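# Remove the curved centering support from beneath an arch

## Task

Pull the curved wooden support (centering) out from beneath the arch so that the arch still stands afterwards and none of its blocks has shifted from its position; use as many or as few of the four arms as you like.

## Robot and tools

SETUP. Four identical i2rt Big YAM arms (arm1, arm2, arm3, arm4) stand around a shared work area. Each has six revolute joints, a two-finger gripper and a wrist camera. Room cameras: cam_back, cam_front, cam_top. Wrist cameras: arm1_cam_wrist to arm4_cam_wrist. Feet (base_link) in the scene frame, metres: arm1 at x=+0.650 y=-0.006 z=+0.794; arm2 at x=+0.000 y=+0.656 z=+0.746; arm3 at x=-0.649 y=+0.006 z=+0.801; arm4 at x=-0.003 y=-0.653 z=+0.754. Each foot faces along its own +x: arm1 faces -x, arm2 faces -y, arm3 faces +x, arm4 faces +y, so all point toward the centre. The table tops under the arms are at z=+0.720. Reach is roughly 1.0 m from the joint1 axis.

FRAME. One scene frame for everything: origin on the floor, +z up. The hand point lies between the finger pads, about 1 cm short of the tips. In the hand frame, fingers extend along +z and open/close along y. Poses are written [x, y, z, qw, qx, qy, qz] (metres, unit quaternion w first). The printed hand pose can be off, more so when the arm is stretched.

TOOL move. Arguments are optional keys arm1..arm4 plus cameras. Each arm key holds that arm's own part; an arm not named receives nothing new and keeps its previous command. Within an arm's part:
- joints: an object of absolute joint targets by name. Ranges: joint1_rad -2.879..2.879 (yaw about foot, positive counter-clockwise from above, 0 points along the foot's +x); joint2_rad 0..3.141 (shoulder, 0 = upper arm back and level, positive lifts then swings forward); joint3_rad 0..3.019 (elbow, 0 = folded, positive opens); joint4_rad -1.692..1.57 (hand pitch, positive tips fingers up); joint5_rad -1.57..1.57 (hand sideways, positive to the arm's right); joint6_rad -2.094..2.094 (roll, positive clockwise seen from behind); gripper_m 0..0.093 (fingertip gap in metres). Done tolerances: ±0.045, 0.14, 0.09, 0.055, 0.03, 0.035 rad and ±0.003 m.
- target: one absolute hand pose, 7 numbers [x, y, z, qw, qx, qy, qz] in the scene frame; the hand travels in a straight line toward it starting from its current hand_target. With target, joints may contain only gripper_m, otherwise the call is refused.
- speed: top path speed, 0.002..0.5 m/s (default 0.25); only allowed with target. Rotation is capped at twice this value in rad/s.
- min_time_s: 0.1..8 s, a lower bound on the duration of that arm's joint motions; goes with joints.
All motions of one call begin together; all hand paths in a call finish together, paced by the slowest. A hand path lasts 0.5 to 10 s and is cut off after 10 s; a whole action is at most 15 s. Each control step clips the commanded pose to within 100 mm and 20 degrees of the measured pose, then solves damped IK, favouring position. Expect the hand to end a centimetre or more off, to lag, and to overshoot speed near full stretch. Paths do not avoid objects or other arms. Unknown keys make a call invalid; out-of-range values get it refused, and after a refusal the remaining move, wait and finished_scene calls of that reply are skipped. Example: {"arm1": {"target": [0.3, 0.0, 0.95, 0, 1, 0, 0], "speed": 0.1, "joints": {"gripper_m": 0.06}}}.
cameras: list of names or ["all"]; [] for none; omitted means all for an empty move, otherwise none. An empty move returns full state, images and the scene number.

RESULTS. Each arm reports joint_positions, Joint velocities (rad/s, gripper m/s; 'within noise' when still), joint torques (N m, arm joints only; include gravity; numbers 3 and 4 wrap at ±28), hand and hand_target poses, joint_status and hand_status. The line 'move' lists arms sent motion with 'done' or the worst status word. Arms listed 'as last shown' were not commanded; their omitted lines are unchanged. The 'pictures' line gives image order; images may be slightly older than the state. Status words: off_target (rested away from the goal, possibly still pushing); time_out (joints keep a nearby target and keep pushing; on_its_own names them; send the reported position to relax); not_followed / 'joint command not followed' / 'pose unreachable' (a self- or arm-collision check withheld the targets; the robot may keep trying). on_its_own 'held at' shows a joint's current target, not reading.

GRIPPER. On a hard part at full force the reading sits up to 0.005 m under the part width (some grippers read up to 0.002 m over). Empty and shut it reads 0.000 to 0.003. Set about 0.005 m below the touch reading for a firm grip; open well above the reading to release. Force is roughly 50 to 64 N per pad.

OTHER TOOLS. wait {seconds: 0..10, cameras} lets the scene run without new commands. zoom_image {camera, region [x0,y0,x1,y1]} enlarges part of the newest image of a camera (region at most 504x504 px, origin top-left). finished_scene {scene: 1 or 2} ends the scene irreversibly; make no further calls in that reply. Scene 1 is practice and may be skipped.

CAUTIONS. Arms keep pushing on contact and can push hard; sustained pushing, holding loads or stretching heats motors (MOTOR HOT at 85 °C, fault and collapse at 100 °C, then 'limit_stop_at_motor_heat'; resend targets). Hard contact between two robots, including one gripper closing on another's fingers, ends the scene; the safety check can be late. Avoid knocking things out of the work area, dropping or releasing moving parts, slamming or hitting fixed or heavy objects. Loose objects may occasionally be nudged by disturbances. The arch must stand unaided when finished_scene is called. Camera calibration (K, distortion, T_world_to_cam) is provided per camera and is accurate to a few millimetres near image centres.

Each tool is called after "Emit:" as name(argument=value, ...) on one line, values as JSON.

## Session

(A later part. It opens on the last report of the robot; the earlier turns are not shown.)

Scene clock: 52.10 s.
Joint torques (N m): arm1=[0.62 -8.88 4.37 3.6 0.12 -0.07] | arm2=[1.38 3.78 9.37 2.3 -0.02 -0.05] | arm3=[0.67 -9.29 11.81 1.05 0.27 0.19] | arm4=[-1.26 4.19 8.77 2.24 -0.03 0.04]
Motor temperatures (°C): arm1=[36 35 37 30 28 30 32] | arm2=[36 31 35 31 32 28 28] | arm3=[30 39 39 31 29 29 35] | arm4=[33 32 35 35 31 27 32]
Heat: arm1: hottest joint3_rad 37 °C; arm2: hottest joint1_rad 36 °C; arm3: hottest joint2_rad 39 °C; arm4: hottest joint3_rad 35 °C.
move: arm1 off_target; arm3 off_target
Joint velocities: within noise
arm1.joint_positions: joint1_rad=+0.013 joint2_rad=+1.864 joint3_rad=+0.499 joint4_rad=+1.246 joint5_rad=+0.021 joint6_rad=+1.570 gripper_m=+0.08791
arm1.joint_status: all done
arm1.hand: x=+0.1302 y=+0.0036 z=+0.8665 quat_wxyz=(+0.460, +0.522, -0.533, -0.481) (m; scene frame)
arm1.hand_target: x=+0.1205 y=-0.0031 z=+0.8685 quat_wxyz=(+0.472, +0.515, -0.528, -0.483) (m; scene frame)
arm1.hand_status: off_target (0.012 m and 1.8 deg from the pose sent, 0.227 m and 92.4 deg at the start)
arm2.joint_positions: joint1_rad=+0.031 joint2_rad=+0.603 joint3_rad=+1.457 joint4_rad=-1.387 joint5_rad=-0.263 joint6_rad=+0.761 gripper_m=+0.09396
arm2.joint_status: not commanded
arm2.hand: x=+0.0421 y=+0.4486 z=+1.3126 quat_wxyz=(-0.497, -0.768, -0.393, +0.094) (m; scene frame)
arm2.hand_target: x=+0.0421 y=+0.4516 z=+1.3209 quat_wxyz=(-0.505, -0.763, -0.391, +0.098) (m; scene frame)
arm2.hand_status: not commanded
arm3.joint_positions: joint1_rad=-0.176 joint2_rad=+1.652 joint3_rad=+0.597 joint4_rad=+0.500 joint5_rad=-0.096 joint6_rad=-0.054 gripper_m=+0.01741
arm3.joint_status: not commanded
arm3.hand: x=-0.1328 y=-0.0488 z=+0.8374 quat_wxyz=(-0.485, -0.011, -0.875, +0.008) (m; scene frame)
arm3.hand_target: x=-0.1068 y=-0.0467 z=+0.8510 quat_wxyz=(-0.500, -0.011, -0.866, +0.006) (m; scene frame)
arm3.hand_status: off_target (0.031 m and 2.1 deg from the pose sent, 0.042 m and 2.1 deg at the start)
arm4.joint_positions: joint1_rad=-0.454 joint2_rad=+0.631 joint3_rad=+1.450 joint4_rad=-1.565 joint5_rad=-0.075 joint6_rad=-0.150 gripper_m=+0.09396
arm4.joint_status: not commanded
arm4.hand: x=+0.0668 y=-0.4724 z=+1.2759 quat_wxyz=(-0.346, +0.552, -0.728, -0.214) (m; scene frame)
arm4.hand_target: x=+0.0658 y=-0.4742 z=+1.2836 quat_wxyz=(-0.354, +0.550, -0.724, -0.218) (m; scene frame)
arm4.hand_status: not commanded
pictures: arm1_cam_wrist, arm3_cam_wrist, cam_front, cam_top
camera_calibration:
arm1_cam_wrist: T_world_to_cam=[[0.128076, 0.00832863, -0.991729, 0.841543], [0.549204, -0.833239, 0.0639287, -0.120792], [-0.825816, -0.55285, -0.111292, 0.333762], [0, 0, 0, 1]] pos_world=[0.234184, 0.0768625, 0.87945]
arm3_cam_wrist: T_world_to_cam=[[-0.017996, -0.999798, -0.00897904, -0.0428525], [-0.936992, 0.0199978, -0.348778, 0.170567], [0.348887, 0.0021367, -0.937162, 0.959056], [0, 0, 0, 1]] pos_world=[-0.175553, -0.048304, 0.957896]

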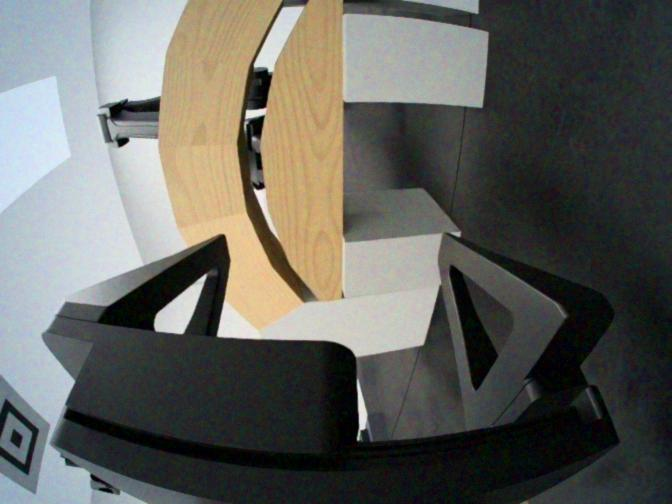

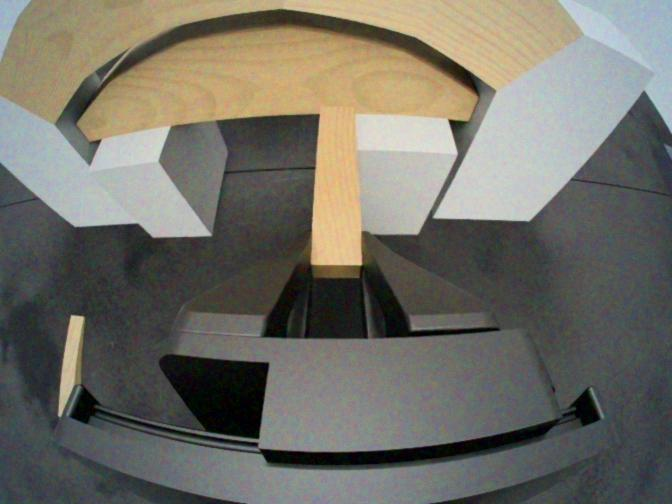

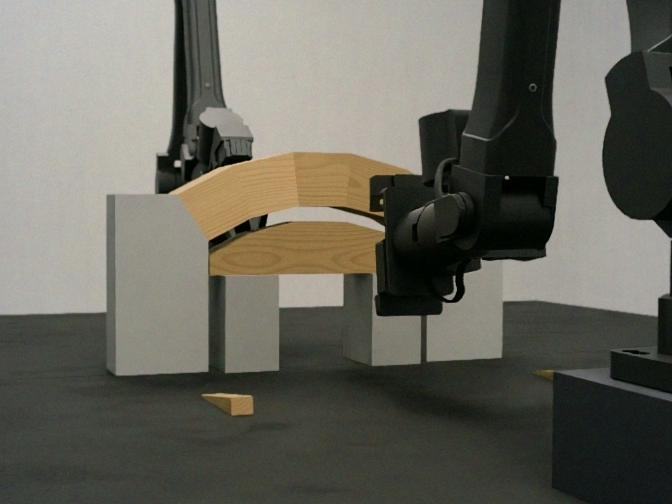

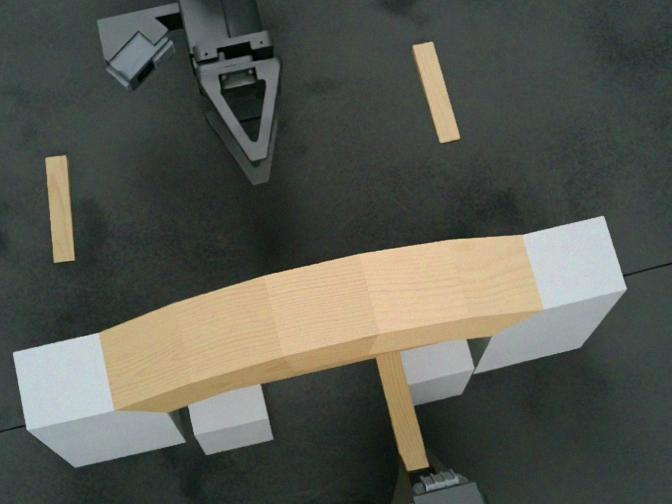

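Emit:
move(arm3={"target":[-0.138,0.000,0.853,0.5,0.0106,0.8659,-0.0061],"speed":0.12})

Emit:
move(arm3={"target":[-0.091,0.000,0.850,0.5,0.0106,0.8659,-0.0061],"speed":0.06}, cameras=["arm3_cam_wrist","cam_top","arm1_cam_wrist","cam_front"])

Scene clock: 55.27 s.
Joint torques (N m): arm1=[0.62 -8.64 4.37 3.62 0.12 -0.07] | arm2=[1.08 3.72 9.33 2.3 -0.01 -0.06] | arm3=[0.21 -12.34 6.16 2.15 0.28 0.24] | arm4=[-1.14 4.25 8.5 1.95 0 0.01]
Motor temperatures (°C): arm1=[36 35 37 30 28 30 32] | arm2=[35 31 35 31 32 28 28] | arm3=[30 39 39 31 29 29 35] | arm4=[33 32 35 35 31 27 32]
Heat: arm1: hottest joint3_rad 37 °C; arm2: hottest joint1_rad 35 °C; arm3: hottest joint2_rad 39 °C; arm4: hottest joint3_rad 35 °C.
move: arm3 off_target
Joint velocities: within noise
arm1, arm2, arm4: as last shown
arm3.joint_positions: joint1_rad=-0.052 joint2_rad=+1.623 joint3_rad=+0.565 joint4_rad=+0.500 joint5_rad=+0.008 joint6_rad=+0.004 gripper_m=+0.01741
arm3.joint_status: not commanded
arm3.hand: x=-0.1416 y=-0.0026 z=+0.8380 quat_wxyz=(-0.482, -0.008, -0.876, +0.008) (m; scene frame)
arm3.hand_target: x=-0.1380 y=-0.0001 z=+0.8528 quat_wxyz=(-0.500, -0.011, -0.866, +0.006) (m; scene frame)
arm3.hand_status: off_target (0.016 m and 2.4 deg from the pose sent, 0.052 m and 2.1 deg at the start)
pictures: none

Scene clock: 56.70 s.
Joint torques (N m): arm1=[0.67 -8.88 4.4 3.56 0.13 -0.08] | arm2=[1.26 3.72 9.39 2.28 -0.01 -0.05] | arm3=[0.21 -10.7 11.26 1.28 0.28 0.17] | arm4=[-0.62 3.72 8.58 2.03 0.01 0.06]
Motor temperatures (°C): arm1=[36 35 37 30 28 30 32] | arm2=[35 31 35 31 32 28 28] | arm3=[30 39 39 31 29 29 35] | arm4=[33 32 35 35 31 27 32]
Heat: arm1: hottest joint3_rad 37 °C; arm2: hottest joint1_rad 35 °C; arm3: hottest joint2_rad 39 °C; arm4: hottest joint3_rad 35 °C.
move: arm3 off_target
Joint velocities: within noise
arm1, arm2, arm4: as last shown
arm3.joint_positions: joint1_rad=-0.052 joint2_rad=+1.682 joint3_rad=+0.635 joint4_rad=+0.486 joint5_rad=+0.009 joint6_rad=+0.006 gripper_m=+0.01741
arm3.joint_status: not commanded
arm3.hand: x=-0.1166 y=-0.0031 z=+0.8334 quat_wxyz=(-0.480, -0.009, -0.877, +0.009) (m; scene frame)
arm3.hand_target: x=-0.0926 y=+0.0001 z=+0.8510 quat_wxyz=(-0.500, -0.011, -0.866, +0.006) (m; scene frame)
arm3.hand_status: off_target (0.031 m and 2.6 deg from the pose sent, 0.052 m and 2.4 deg at the start)
pictures: arm1_cam_wrist, arm3_cam_wrist, cam_front, cam_top
camera_calibration:
arm1_cam_wrist: T_world_to_cam=[[0.128076, 0.00797075, -0.991732, 0.841573], [0.549179, -0.833233, 0.0642264, -0.121049], [-0.825832, -0.552864, -0.111095, 0.333594], [0, 0, 0, 1]] pos_world=[0.234184, 0.0768627, 0.87945]
arm3_cam_wrist: T_world_to_cam=[[-0.0148603, -0.999877, -0.0049658, 0.0000980801], [-0.940421, 0.0156635, -0.33965, 0.175366], [0.339686, -0.00037735, -0.940539, 0.951293], [0, 0, 0, 1]] pos_world=[-0.158221, -0.00228981, 0.954291]

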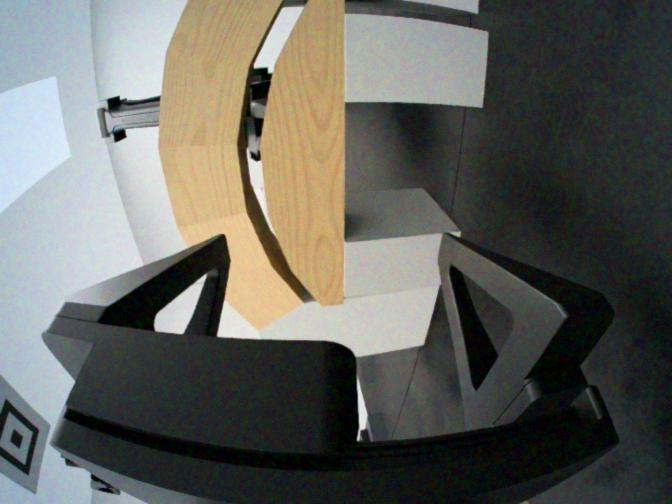

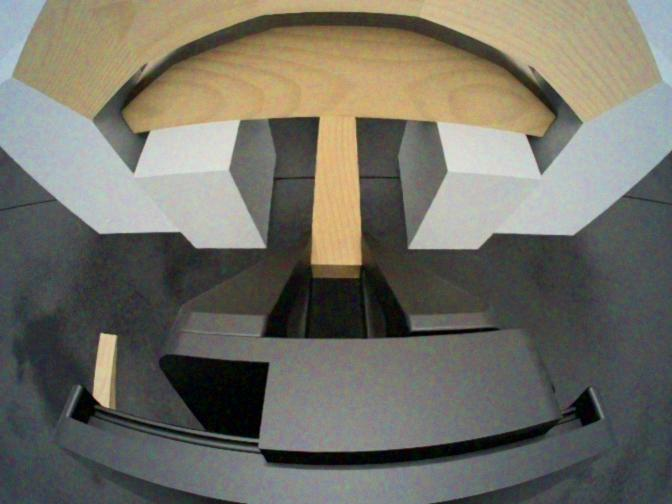

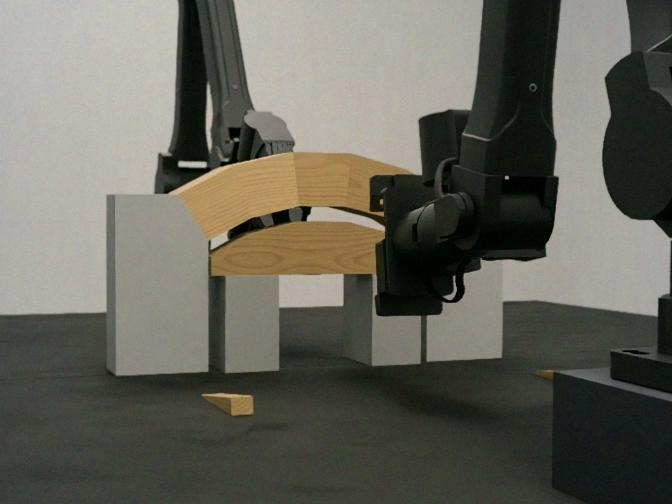

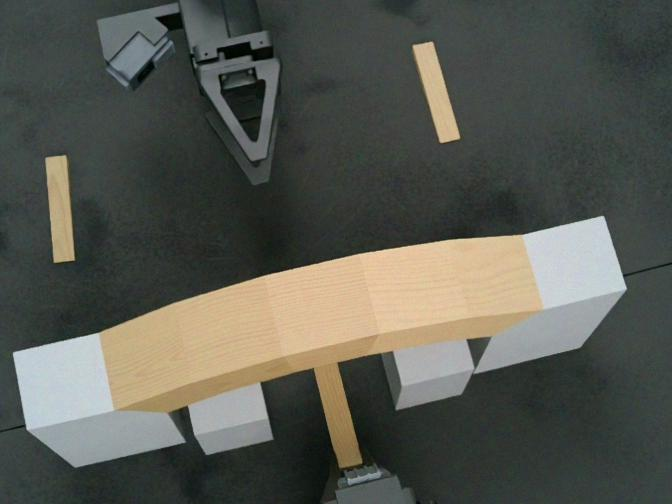

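Emit:
move(arm1={"target":[0.065,-0.006,0.871,-0.4721,-0.5152,0.5275,0.4834],"speed":0.15,"joints":{"gripper_m":0.075}}, arm3={"target":[-0.082,0.000,0.852,0.5,0.0106,0.8659,-0.0061],"speed":0.06}, cameras=["arm3_cam_wrist","arm1_cam_wrist","cam_front"])

Scene clock: 59.70 s.
Joint torques (N m): arm1=[0.56 -10.52 5.46 1.68 0.12 -0.07] | arm2=[1.14 3.78 9.33 2.28 -0.01 -0.06] | arm3=[0.26 -11.11 11.63 1.32 0.27 0.18] | arm4=[-1.44 3.96 8.55 2.09 -0.02 0]
Motor temperatures (°C): arm1=[36 35 38 30 28 30 32] | arm2=[35 31 35 31 32 28 28] | arm3=[30 39 40 31 29 29 36] | arm4=[33 32 35 35 31 27 32]
Heat: arm1: hottest joint3_rad 38 °C; arm2: hottest joint1_rad 35 °C; arm3: hottest joint3_rad 40 °C; arm4: hottest joint3_rad 35 °C.
move: arm1 off_target; arm3 off_target
Joint velocities: within noise
arm1.joint_positions: joint1_rad=+0.021 joint2_rad=+1.907 joint3_rad=+0.647 joint4_rad=+1.180 joint5_rad=+0.029 joint6_rad=+1.570 gripper_m=+0.07509
arm1.joint_status: all done
arm1.hand: x=+0.0759 y=+0.0011 z=+0.8786 quat_wxyz=(+0.470, +0.513, -0.524, -0.491) (m; scene frame)
arm1.hand_target: x=+0.0657 y=-0.0059 z=+0.8712 quat_wxyz=(+0.472, +0.515, -0.527, -0.483) (m; scene frame)
arm1.hand_status: off_target (0.015 m and 1.1 deg from the pose sent, 0.066 m and 1.8 deg at the start)
arm2, arm4: as last shown
arm3.joint_positions: joint1_rad=-0.052 joint2_rad=+1.693 joint3_rad=+0.657 joint4_rad=+0.469 joint5_rad=+0.009 joint6_rad=+0.006 gripper_m=+0.01741
arm3.joint_status: not commanded
arm3.hand: x=-0.1097 y=-0.0032 z=+0.8330 quat_wxyz=(-0.478, -0.009, -0.879, +0.009) (m; scene frame)
arm3.hand_target: x=-0.0840 y=+0.0001 z=+0.8530 quat_wxyz=(-0.500, -0.011, -0.866, +0.006) (m; scene frame)
arm3.hand_status: off_target (0.034 m and 3.0 deg from the pose sent, 0.040 m and 2.6 deg at the start)
pictures: arm1_cam_wrist, arm3_cam_wrist, cam_front
camera_calibration:
arm1_cam_wrist: T_world_to_cam=[[0.0897596, 0.00869364, -0.995926, 0.867103], [0.551498, -0.833096, 0.0424325, -0.0751529], [-0.829333, -0.55306, -0.0795729, 0.261293], [0, 0, 0, 1]] pos_world=[0.180315, 0.074363, 0.88755]
arm3_cam_wrist: T_world_to_cam=[[-0.0151548, -0.999871, -0.00530026, 0.000383527], [-0.942454, 0.0160548, -0.333949, 0.176717], [0.333991, -0.0000656961, -0.942576, 0.949598], [0, 0, 0, 1]] pos_world=[-0.150604, -0.00239129, 0.954085]

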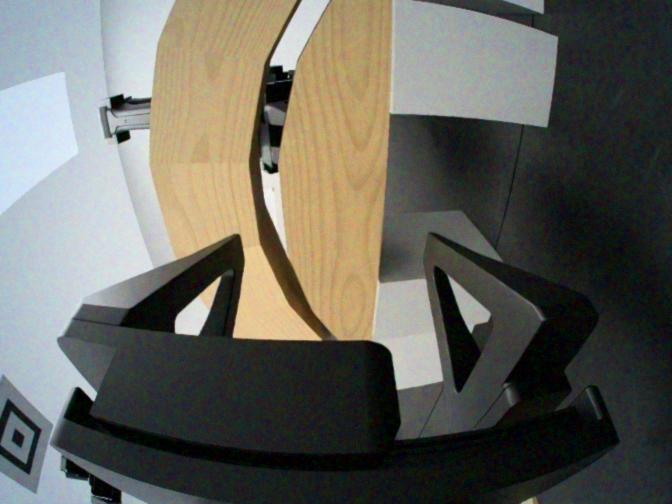

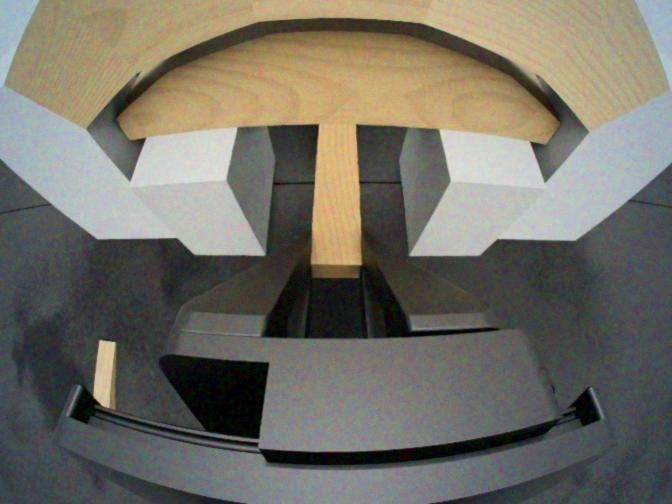

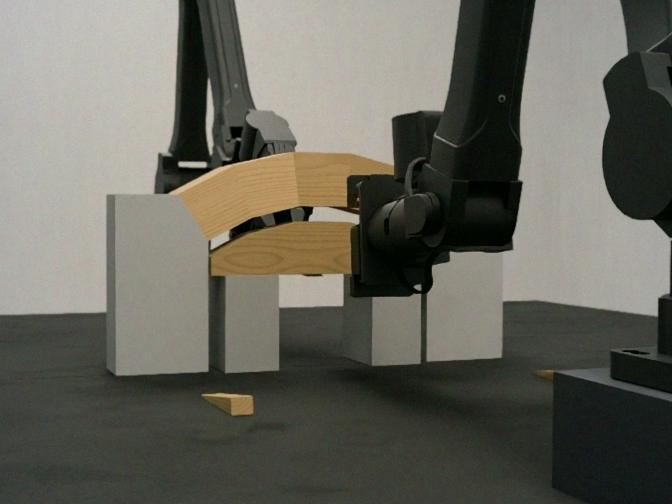

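Emit:
move(arm1={"target":[0.024,-0.008,0.870,-0.4721,-0.5152,0.5275,0.4834],"speed":0.1}, cameras=["arm1_cam_wrist","cam_back"])

Scene clock: 61.40 s.
Joint torques (N m): arm1=[0.67 -11.87 6.09 1.68 0.12 -0.07] | arm2=[1.2 3.66 9.33 2.3 -0.01 -0.07] | arm3=[0.32 -11.11 11.67 1.31 0.27 0.18] | arm4=[-1.14 4.42 8.57 2.18 0.01 0.02]
Motor temperatures (°C): arm1=[36 35 38 30 28 30 32] | arm2=[35 31 35 31 32 28 28] | arm3=[30 39 40 31 29 29 36] | arm4=[33 32 35 35 31 27 32]
Heat: arm1: hottest joint3_rad 38 °C; arm2: hottest joint1_rad 35 °C; arm3: hottest joint3_rad 40 °C; arm4: hottest joint3_rad 35 °C.
move: arm1 off_target
Joint velocities: within noise
arm1.joint_positions: joint1_rad=+0.025 joint2_rad=+1.954 joint3_rad=+0.762 joint4_rad=+1.111 joint5_rad=+0.032 joint6_rad=+1.571 gripper_m=+0.07509
arm1.joint_status: not commanded
arm1.hand: x=+0.0358 y=-0.0005 z=+0.8780 quat_wxyz=(+0.470, +0.513, -0.524, -0.491) (m; scene frame)
arm1.hand_target: x=+0.0248 y=-0.0082 z=+0.8703 quat_wxyz=(+0.472, +0.515, -0.527, -0.483) (m; scene frame)
arm1.hand_status: off_target (0.016 m and 1.0 deg from the pose sent, 0.053 m and 1.1 deg at the start)
arm2, arm3, arm4: as last shown
pictures: arm1_cam_wrist, cam_back
camera_calibration:
arm1_cam_wrist: T_world_to_cam=[[0.0908964, 0.00864264, -0.995823, 0.869982], [0.551756, -0.83289, 0.0431344, -0.0548835], [-0.829038, -0.553372, -0.0804753, 0.227867], [0, 0, 0, 1]] pos_world=[0.140114, 0.072864, 0.887053]

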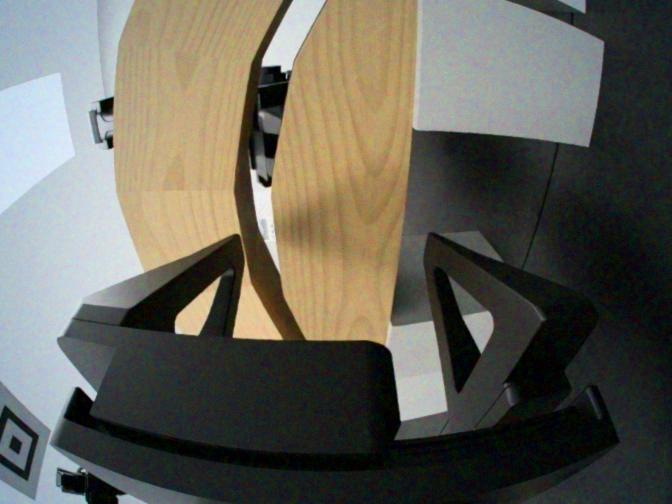

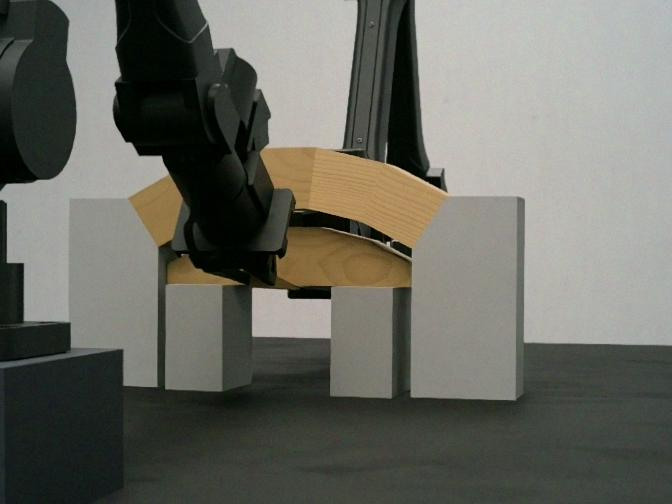

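Emit:
move(arm1={"target":[0.008,-0.010,0.870,-0.4721,-0.5152,0.5275,0.4834],"speed":0.06,"joints":{"gripper_m":0.065}}, cameras=["arm1_cam_wrist","cam_back"])

Scene clock: 62.80 s.
Joint torques (N m): arm1=[0.44 -12.04 6.41 1.81 0.12 -0.06] | arm2=[1.32 3.6 9.35 2.28 0 -0.05] | arm3=[0.32 -10.99 11.64 1.35 0.27 0.18] | arm4=[-0.97 4.25 8.51 2.09 -0.03 0.02]
Motor temperatures (°C): arm1=[36 35 38 30 28 30 32] | arm2=[35 31 35 31 32 28 28] | arm3=[30 39 40 31 29 29 36] | arm4=[33 32 35 35 31 27 32]
Heat: arm1: hottest joint3_rad 38 °C; arm2: hottest joint1_rad 35 °C; arm3: hottest joint3_rad 40 °C; arm4: hottest joint3_rad 35 °C.
move: arm1 off_target
Joint velocities: within noise
arm1.joint_positions: joint1_rad=+0.028 joint2_rad=+1.973 joint3_rad=+0.808 joint4_rad=+1.083 joint5_rad=+0.036 joint6_rad=+1.571 gripper_m=+0.06509
arm1.joint_status: all done
arm1.hand: x=+0.0200 y=-0.0020 z=+0.8781 quat_wxyz=(+0.469, +0.513, -0.525, -0.491) (m; scene frame)
arm1.hand_target: x=+0.0089 y=-0.0100 z=+0.8702 quat_wxyz=(+0.472, +0.515, -0.527, -0.483) (m; scene frame)
arm1.hand_status: off_target (0.017 m and 1.0 deg from the pose sent, 0.030 m and 1.0 deg at the start)
arm2, arm3, arm4: as last shown
pictures: arm1_cam_wrist, cam_back
camera_calibration:
arm1_cam_wrist: T_world_to_cam=[[0.0912305, 0.00847137, -0.995794, 0.871469], [0.551423, -0.833095, 0.0434318, -0.0477664], [-0.829223, -0.553065, -0.080675, 0.214151], [0, 0, 0, 1]] pos_world=[0.124414, 0.0712631, 0.887154]

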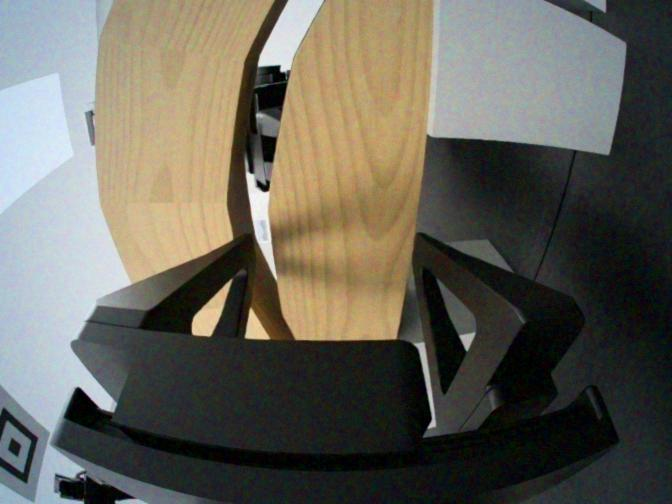

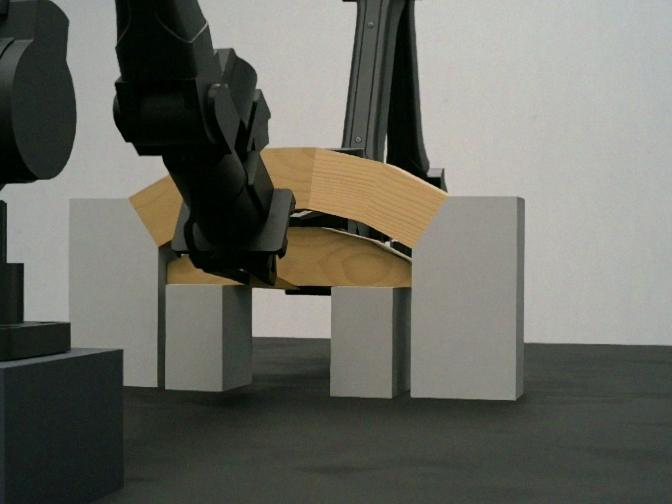

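Emit:
move(arm1={"joints":{"gripper_m":0.045}}, cameras=["arm1_cam_wrist","cam_back"])

Scene clock: 63.60 s.
Joint torques (N m): arm1=[0.62 -12.34 6.2 1.68 0.11 -0.08] | arm2=[1.14 3.78 9.31 2.26 -0.01 -0.06] | arm3=[0.38 -11.05 11.62 1.35 0.29 0.18] | arm4=[-1.44 3.9 8.46 2 -0.01 0]
Motor temperatures (°C): arm1=[36 35 38 30 28 30 32] | arm2=[35 31 35 31 32 28 28] | arm3=[30 39 40 31 29 29 36] | arm4=[33 32 35 35 31 27 32]
Heat: arm1: hottest joint3_rad 38 °C; arm2: hottest joint1_rad 35 °C; arm3: hottest joint3_rad 40 °C; arm4: hottest joint3_rad 35 °C.
move: arm1 done
Joint velocities: within noise
arm1.joint_positions: joint1_rad=+0.028 joint2_rad=+1.973 joint3_rad=+0.812 joint4_rad=+1.083 joint5_rad=+0.036 joint6_rad=+1.571 gripper_m=+0.04518
arm1.joint_status: all done
arm1.hand: x=+0.0189 y=-0.0020 z=+0.8793 quat_wxyz=(+0.470, +0.512, -0.524, -0.492) (m; scene frame)
arm1.hand_target: x=+0.0089 y=-0.0100 z=+0.8702 quat_wxyz=(+0.472, +0.515, -0.527, -0.483) (m; scene frame)
arm1.hand_status: not commanded
arm2, arm3, arm4: as last shown
pictures: arm1_cam_wrist, cam_back
camera_calibration:
arm1_cam_wrist: T_world_to_cam=[[0.0882147, 0.00846188, -0.996066, 0.873071], [0.551256, -0.833291, 0.0417419, -0.0456655], [-0.82966, -0.552769, -0.0781732, 0.211124], [0, 0, 0, 1]] pos_world=[0.123316, 0.0712622, 0.888046]

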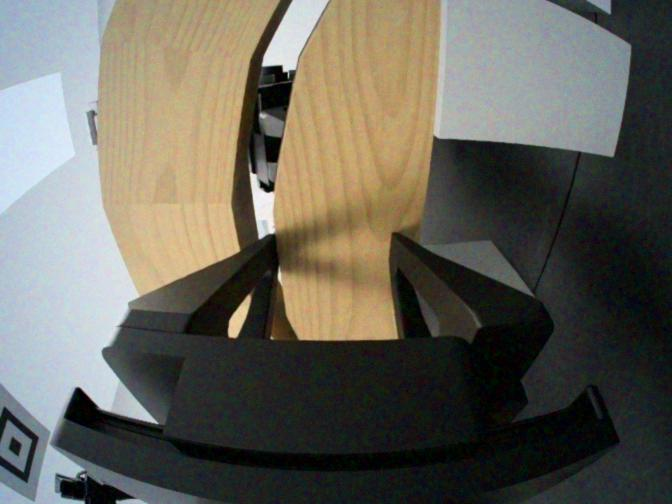

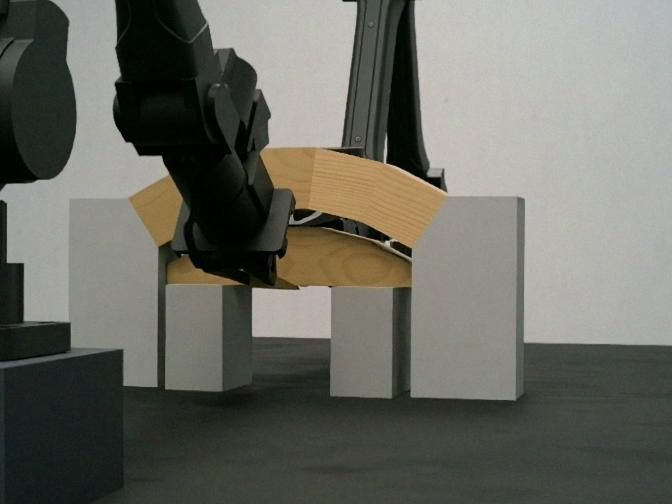

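Emit:
zoom_image(camera="arm1_cam_wrist", region=[200, 120, 500, 345])

Emit:
zoom_image(camera="cam_back", region=[220, 190, 430, 310])

Scaled by 1.680 from the camera's 672x504 image, which has a finer 960x720 frame.

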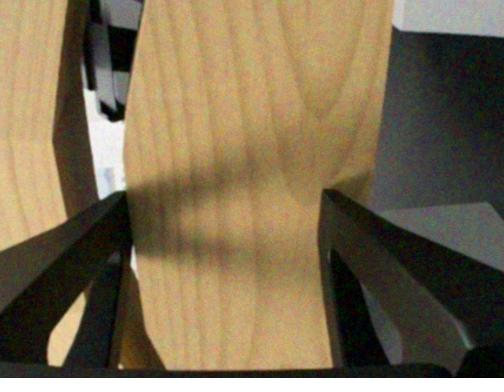

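Scaled by 2.400 from the camera's 672x504 image, which has a finer 960x720 frame.

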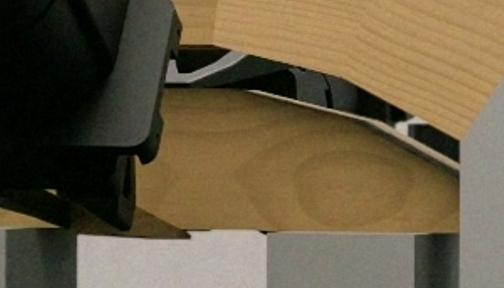

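Emit:
move(arm1={"joints":{"gripper_m":0.078}})

Emit:
move(arm1={"target":[0.001,-0.010,0.858,-0.4721,-0.5152,0.5275,0.4834],"speed":0.05}, arm3={"target":[-0.073,0.000,0.853,0.5,0.0106,0.8659,-0.0061],"speed":0.05}, cameras=["arm1_cam_wrist","arm3_cam_wrist"])

Scene clock: 65.80 s.
Joint torques (N m): arm1=[0.62 -12.4 6.16 1.63 0.11 -0.08] | arm2=[1.2 3.78 9.33 2.26 -0.02 -0.06] | arm3=[0.38 -10.99 11.62 1.36 0.28 0.18] | arm4=[-1.08 3.9 8.46 2.02 0 0]
Motor temperatures (°C): arm1=[36 35 38 30 28 30 32] | arm2=[35 31 36 31 32 28 28] | arm3=[30 39 41 31 29 29 36] | arm4=[33 32 35 35 31 27 32]
Heat: arm1: hottest joint3_rad 38 °C; arm2: hottest joint3_rad 36 °C; arm3: hottest joint3_rad 41 °C; arm4: hottest joint3_rad 35 °C.
move: arm1 done
Joint velocities: within noise
arm1.joint_positions: joint1_rad=+0.028 joint2_rad=+1.974 joint3_rad=+0.812 joint4_rad=+1.083 joint5_rad=+0.036 joint6_rad=+1.571 gripper_m=+0.07781
arm1.joint_status: all done
arm1.hand: x=+0.0190 y=-0.0019 z=+0.8784 quat_wxyz=(+0.470, +0.513, -0.525, -0.491) (m; scene frame)
arm1.hand_target: x=+0.0089 y=-0.0100 z=+0.8702 quat_wxyz=(+0.472, +0.515, -0.527, -0.483) (m; scene frame)
arm1.hand_status: not commanded
arm2, arm3, arm4: as last shown
pictures: none

Scene clock: 66.83 s.
Joint torques (N m): arm1=[0.5 -12.63 6.26 2.39 0.1 -0.09] | arm2=[1.08 3.96 9.33 2.32 0.01 -0.06] | arm3=[0.38 -11.52 11.9 1.35 0.29 0.17] | arm4=[-1.32 3.96 8.69 2.04 0.02 0.03]
Motor temperatures (°C): arm1=[36 35 38 30 28 30 32] | arm2=[35 31 36 31 32 28 28] | arm3=[30 39 41 31 29 29 36] | arm4=[33 32 35 35 31 27 32]
Heat: arm1: hottest joint3_rad 38 °C; arm2: hottest joint3_rad 36 °C; arm3: hottest joint3_rad 41 °C; arm4: hottest joint3_rad 35 °C.
move: arm1 off_target; arm3 off_target
Joint velocities: within noise
arm1.joint_positions: joint1_rad=+0.028 joint2_rad=+2.012 joint3_rad=+0.834 joint4_rad=+1.084 joint5_rad=+0.036 joint6_rad=+1.571 gripper_m=+0.07792
arm1.joint_status: not commanded
arm1.hand: x=+0.0125 y=-0.0018 z=+0.8645 quat_wxyz=(+0.466, +0.516, -0.528, -0.488) (m; scene frame)
arm1.hand_target: x=+0.0018 y=-0.0100 z=+0.8582 quat_wxyz=(+0.472, +0.515, -0.527, -0.483) (m; scene frame)
arm1.hand_status: off_target (0.016 m and 0.9 deg from the pose sent, 0.028 m and 1.1 deg at the start)
arm2.joint_positions: joint1_rad=+0.031 joint2_rad=+0.603 joint3_rad=+1.457 joint4_rad=-1.387 joint5_rad=-0.263 joint6_rad=+0.761 gripper_m=+0.09396
arm2.joint_status: not commanded
arm2.hand: x=+0.0421 y=+0.4486 z=+1.3126 quat_wxyz=(-0.497, -0.768, -0.393, +0.094) (m; scene frame)
arm2.hand_target: x=+0.0421 y=+0.4516 z=+1.3209 quat_wxyz=(-0.505, -0.763, -0.391, +0.098) (m; scene frame)
arm2.hand_status: not commanded
arm3.joint_positions: joint1_rad=-0.052 joint2_rad=+1.707 joint3_rad=+0.681 joint4_rad=+0.455 joint5_rad=+0.009 joint6_rad=+0.006 gripper_m=+0.01741
arm3.joint_status: not commanded
arm3.hand: x=-0.1019 y=-0.0034 z=+0.8325 quat_wxyz=(-0.476, -0.009, -0.879, +0.009) (m; scene frame)
arm3.hand_target: x=-0.0751 y=+0.0001 z=+0.8543 quat_wxyz=(-0.500, -0.011, -0.866, +0.006) (m; scene frame)
arm3.hand_status: off_target (0.036 m and 3.2 deg from the pose sent, 0.042 m and 3.0 deg at the start)
arm4.joint_positions: joint1_rad=-0.454 joint2_rad=+0.631 joint3_rad=+1.450 joint4_rad=-1.565 joint5_rad=-0.075 joint6_rad=-0.150 gripper_m=+0.09396
arm4.joint_status: not commanded
arm4.hand: x=+0.0668 y=-0.4724 z=+1.2759 quat_wxyz=(-0.346, +0.552, -0.728, -0.214) (m; scene frame)
arm4.hand_target: x=+0.0658 y=-0.4742 z=+1.2836 quat_wxyz=(-0.354, +0.550, -0.724, -0.218) (m; scene frame)
arm4.hand_status: not commanded
pictures: arm1_cam_wrist, arm3_cam_wrist
camera_calibration:
arm1_cam_wrist: T_world_to_cam=[[0.10379, 0.00816155, -0.994566, 0.857437], [0.550351, -0.833399, 0.0505941, -0.0490198], [-0.828457, -0.552612, -0.0909903, 0.215726], [0, 0, 0, 1]] pos_world=[0.116705, 0.0713618, 0.874887]
arm3_cam_wrist: T_world_to_cam=[[-0.0152325, -0.99987, -0.00537015, 0.000463066], [-0.943724, 0.0161514, -0.330339, 0.180826], [0.330382, 0.0000360426, -0.943847, 0.947235], [0, 0, 0, 1]] pos_world=[-0.142293, -0.00249172, 0.953781]

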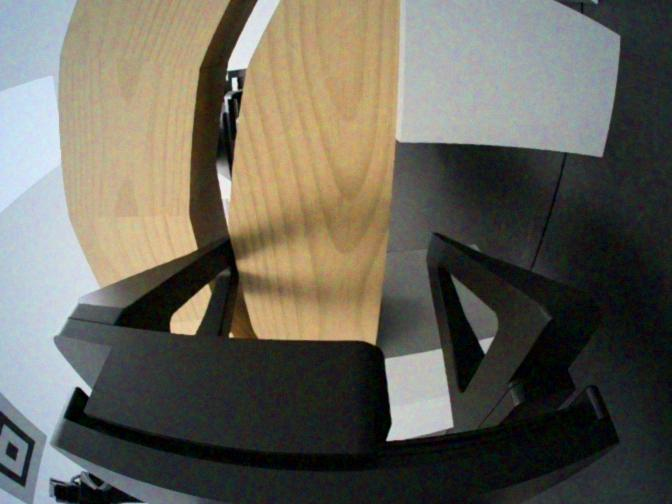

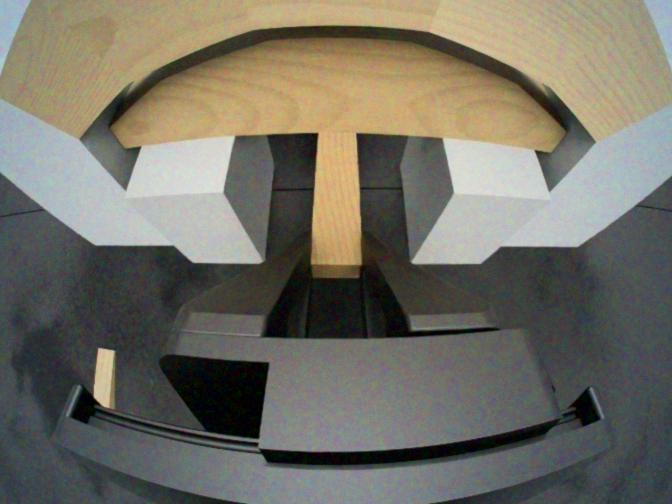

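Emit:
move(arm1={"target": [0.020, -0.010, 0.874, -0.4721, -0.5152, 0.5275, 0.4834], "speed": 0.1, "joints": {"gripper_m": 0.080}}, cameras=["arm1_cam_wrist"])

Scene clock: 69.27 s.
Joint torques (N m): arm1=[0.62 -16.73 2.99 2.1 0.1 -0.08] | arm2=[0.97 3.72 9.44 2.24 -0.02 -0.07] | arm3=[0.21 -11.46 11.9 1.33 0.28 0.18] | arm4=[-1.14 4.31 8.62 2.03 -0.01 0.05]
Motor temperatures (°C): arm1=[36 35 38 30 28 30 32] | arm2=[35 31 36 31 32 28 28] | arm3=[30 39 41 31 29 29 36] | arm4=[33 32 35 35 31 27 32]
Heat: arm1: hottest joint3_rad 38 °C; arm2: hottest joint3_rad 36 °C; arm3: hottest joint3_rad 41 °C; arm4: hottest joint3_rad 35 °C.
move: arm1 off_target
Joint velocities: within noise
arm1.joint_positions: joint1_rad=+0.028 joint2_rad=+2.001 joint3_rad=+0.821 joint4_rad=+1.084 joint5_rad=+0.036 joint6_rad=+1.571 gripper_m=+0.07991
arm1.joint_status: all done
arm1.hand: x=+0.0170 y=-0.0018 z=+0.8659 quat_wxyz=(+0.465, +0.517, -0.528, -0.487) (m; scene frame)
arm1.hand_target: x=+0.0199 y=-0.0098 z=+0.8738 quat_wxyz=(+0.472, +0.515, -0.527, -0.483) (m; scene frame)
arm1.hand_status: off_target (0.012 m and 0.9 deg from the pose sent, 0.015 m and 0.9 deg at the start)
arm2, arm4: as last shown
arm3.joint_positions: joint1_rad=-0.052 joint2_rad=+1.708 joint3_rad=+0.681 joint4_rad=+0.455 joint5_rad=+0.009 joint6_rad=+0.006 gripper_m=+0.01741
arm3.joint_status: not commanded
arm3.hand: x=-0.1020 y=-0.0034 z=+0.8321 quat_wxyz=(-0.476, -0.009, -0.880, +0.009) (m; scene frame)
arm3.hand_target: x=-0.0752 y=+0.0001 z=+0.8540 quat_wxyz=(-0.500, -0.011, -0.866, +0.006) (m; scene frame)
arm3.hand_status: not commanded
pictures: arm1_cam_wrist
camera_calibration:
arm1_cam_wrist: T_world_to_cam=[[0.106447, 0.00813798, -0.994285, 0.858002], [0.550204, -0.833404, 0.052083, -0.0528632], [-0.828218, -0.552604, -0.0931909, 0.221498], [0, 0, 0, 1]] pos_world=[0.121202, 0.0713618, 0.876494]

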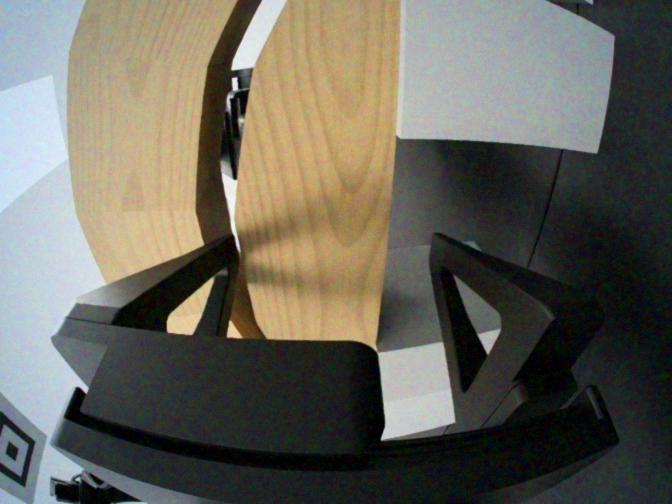

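Emit:
move(arm1={"target": [0.016, -0.010, 0.892, -0.4721, -0.5152, 0.5275, 0.4834], "speed": 0.1}, cameras=["arm1_cam_wrist"])

Scene clock: 70.43 s.
Joint torques (N m): arm1=[0.56 -16.97 3.9 1.66 0.1 -0.08] | arm2=[1.38 3.55 9.37 2.28 -0.02 -0.06] | arm3=[0.32 -11.46 11.93 1.39 0.28 0.18] | arm4=[-0.91 4.42 8.65 2.18 -0.01 0.06]
Motor temperatures (°C): arm1=[36 35 38 30 28 30 32] | arm2=[35 31 36 31 32 28 28] | arm3=[30 40 41 31 29 29 36] | arm4=[33 32 35 35 31 27 32]
Heat: arm1: hottest joint3_rad 38 °C; arm2: hottest joint3_rad 36 °C; arm3: hottest joint3_rad 41 °C; arm4: hottest joint3_rad 35 °C.
move: arm1 off_target
Joint velocities: within noise
arm1.joint_positions: joint1_rad=+0.028 joint2_rad=+1.961 joint3_rad=+0.820 joint4_rad=+1.037 joint5_rad=+0.036 joint6_rad=+1.571 gripper_m=+0.07991
arm1.joint_status: not commanded
arm1.hand: x=+0.0163 y=-0.0020 z=+0.8788 quat_wxyz=(+0.463, +0.518, -0.530, -0.485) (m; scene frame)
arm1.hand_target: x=+0.0161 y=-0.0099 z=+0.8917 quat_wxyz=(+0.472, +0.515, -0.527, -0.483) (m; scene frame)
arm1.hand_status: off_target (0.015 m and 1.1 deg from the pose sent, 0.027 m and 0.9 deg at the start)
arm2, arm3, arm4: as last shown
pictures: arm1_cam_wrist
camera_calibration:
arm1_cam_wrist: T_world_to_cam=[[0.113656, 0.00813282, -0.993487, 0.870052], [0.549801, -0.833411, 0.0560753, -0.0567171], [-0.827527, -0.552593, -0.0991934, 0.227304], [0, 0, 0, 1]] pos_world=[0.120397, 0.0712618, 0.890113]

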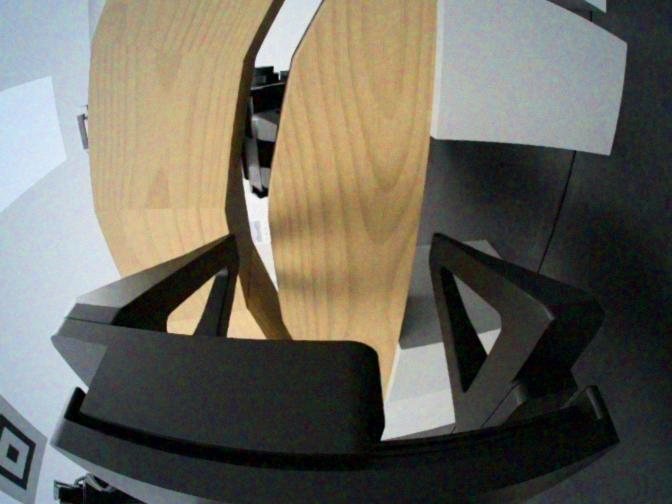

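Emit:
move(arm1={"target": [-0.006, -0.010, 0.882, -0.4721, -0.5152, 0.5275, 0.4834], "speed": 0.08, "joints": {"gripper_m": 0.070}}, cameras=["arm1_cam_wrist"])

Scene clock: 74.73 s.
Joint torques (N m): arm1=[0.44 -13.04 7.43 1.91 0.1 -0.08] | arm2=[0.91 3.55 9.37 2.26 -0.01 -0.04] | arm3=[0.44 -11.4 11.93 1.35 0.28 0.18] | arm4=[-1.49 4.6 8.66 2.21 0.02 0.07]
Motor temperatures (°C): arm1=[36 35 38 30 28 30 31] | arm2=[35 31 36 31 32 28 28] | arm3=[30 40 41 31 28 29 36] | arm4=[33 32 35 35 31 27 32]
Heat: arm1: hottest joint3_rad 38 °C; arm2: hottest joint3_rad 36 °C; arm3: hottest joint3_rad 41 °C; arm4: hottest joint3_rad 35 °C.
move: arm1 off_target
Joint velocities: within noise
arm1.joint_positions: joint1_rad=+0.028 joint2_rad=+1.964 joint3_rad=+0.836 joint4_rad=+1.023 joint5_rad=+0.036 joint6_rad=+1.571 gripper_m=+0.07010
arm1.joint_status: all done
arm1.hand: x=+0.0108 y=-0.0020 z=+0.8798 quat_wxyz=(+0.463, +0.519, -0.530, -0.485) (m; scene frame)
arm1.hand_target: x=-0.0049 y=-0.0101 z=+0.8823 quat_wxyz=(+0.472, +0.515, -0.527, -0.483) (m; scene frame)
arm1.hand_status: off_target (0.019 m and 1.2 deg from the pose sent, 0.024 m and 1.1 deg at the start)
arm2, arm3, arm4: as last shown
pictures: arm1_cam_wrist
camera_calibration:
arm1_cam_wrist: T_world_to_cam=[[0.114733, 0.00813909, -0.993363, 0.871626], [0.549742, -0.83341, 0.0566664, -0.0543353], [-0.827418, -0.552595, -0.100094, 0.223744], [0, 0, 0, 1]] pos_world=[0.114996, 0.0712618, 0.891316]

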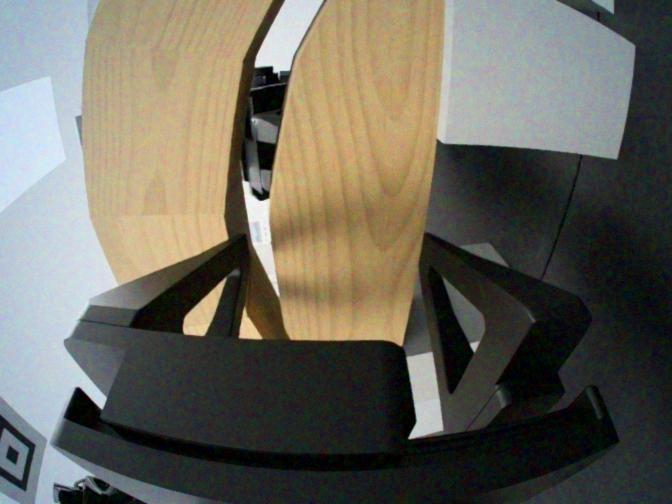

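Emit:
move(arm1={"target": [-0.012, -0.010, 0.870, -0.4721, -0.5152, 0.5275, 0.4834], "speed": 0.08, "joints": {"gripper_m": 0.066}}, cameras=["arm1_cam_wrist"])

Emit:
zoom_image(camera="arm1_cam_wrist", region=[180, 160, 480, 350])

Scene clock: 76.17 s.
Joint torques (N m): arm1=[0.5 -13.74 6.78 2.86 0.08 -0.08] | arm2=[1.32 3.66 9.33 2.29 -0.02 -0.04] | arm3=[0.38 -11.46 11.88 1.35 0.28 0.17] | arm4=[-0.97 4.25 8.62 2.06 0 0.03]
Motor temperatures (°C): arm1=[36 35 38 30 28 30 31] | arm2=[35 31 36 31 32 28 28] | arm3=[30 40 41 31 28 29 36] | arm4=[33 32 35 35 31 27 32]
Heat: arm1: hottest joint3_rad 38 °C; arm2: hottest joint3_rad 36 °C; arm3: hottest joint3_rad 41 °C; arm4: hottest joint3_rad 35 °C.
move: arm1 off_target
Joint velocities: within noise
arm1.joint_positions: joint1_rad=+0.028 joint2_rad=+1.998 joint3_rad=+0.866 joint4_rad=+1.022 joint5_rad=+0.036 joint6_rad=+1.571 gripper_m=+0.06610
arm1.joint_status: all done
arm1.hand: x=+0.0012 y=-0.0019 z=+0.8708 quat_wxyz=(+0.462, +0.520, -0.531, -0.484) (m; scene frame)
arm1.hand_target: x=-0.0111 y=-0.0100 z=+0.8700 quat_wxyz=(+0.472, +0.515, -0.528, -0.483) (m; scene frame)
arm1.hand_status: off_target (0.016 m and 1.4 deg from the pose sent, 0.026 m and 1.2 deg at the start)
arm2, arm3, arm4: as last shown
pictures: arm1_cam_wrist
camera_calibration:
arm1_cam_wrist: T_world_to_cam=[[0.119278, 0.00816518, -0.992827, 0.863255], [0.5494, -0.833463, 0.0591503, -0.0506673], [-0.827002, -0.552515, -0.1039, 0.218165], [0, 0, 0, 1]] pos_world=[0.105292, 0.0712615, 0.882727]

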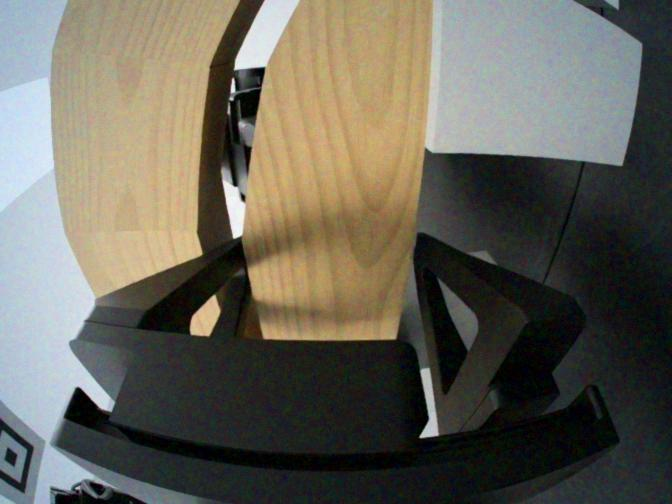

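Scaled by 1.680 from the camera's 672x504 image, which has a finer 960x720 frame.

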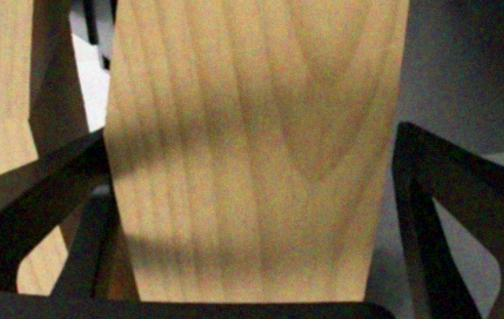

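Emit:
move(arm1={"joints": {"gripper_m": 0.050}}, cameras=["arm1_cam_wrist"])

Emit:
zoom_image(camera="arm1_cam_wrist", region=[180, 160, 480, 350])

Scene clock: 76.77 s.
Joint torques (N m): arm1=[0.56 -13.1 6.63 2.59 0.08 -0.08] | arm2=[1.26 3.55 9.37 2.29 -0.02 -0.05] | arm3=[0.26 -11.4 11.89 1.36 0.27 0.18] | arm4=[-1.2 3.84 8.55 1.98 0.03 0.04]
Motor temperatures (°C): arm1=[36 35 38 30 28 30 31] | arm2=[35 31 36 31 32 28 28] | arm3=[30 40 41 31 28 29 36] | arm4=[33 32 35 35 31 27 32]
Heat: arm1: hottest joint3_rad 38 °C; arm2: hottest joint3_rad 36 °C; arm3: hottest joint3_rad 41 °C; arm4: hottest joint3_rad 35 °C.
move: arm1 off_target
Joint velocities: within noise
arm1.joint_positions: joint1_rad=+0.028 joint2_rad=+1.998 joint3_rad=+0.869 joint4_rad=+1.028 joint5_rad=+0.036 joint6_rad=+1.571 gripper_m=+0.05805
arm1.joint_status: gripper_m off_target (ended at +0.05808, target +0.05000)
arm1.hand: x=+0.0001 y=-0.0020 z=+0.8733 quat_wxyz=(+0.464, +0.518, -0.530, -0.486) (m; scene frame)
arm1.hand_target: x=-0.0112 y=-0.0100 z=+0.8701 quat_wxyz=(+0.472, +0.515, -0.527, -0.483) (m; scene frame)
arm1.hand_status: not commanded
arm2, arm3, arm4: as last shown
pictures: arm1_cam_wrist
camera_calibration:
arm1_cam_wrist: T_world_to_cam=[[0.110987, 0.00815878, -0.993788, 0.866755], [0.549921, -0.833432, 0.0545736, -0.0462296], [-0.827809, -0.552562, -0.0969871, 0.211492], [0, 0, 0, 1]] pos_world=[0.104299, 0.0712616, 0.884406]

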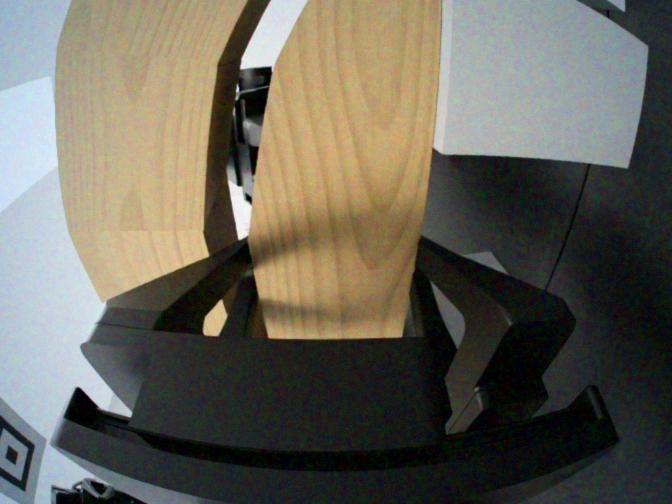

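Scaled by 1.680 from the camera's 672x504 image, which has a finer 960x720 frame.

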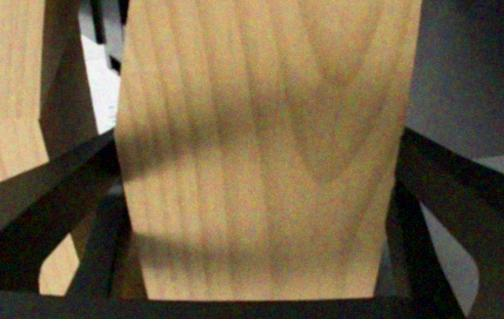

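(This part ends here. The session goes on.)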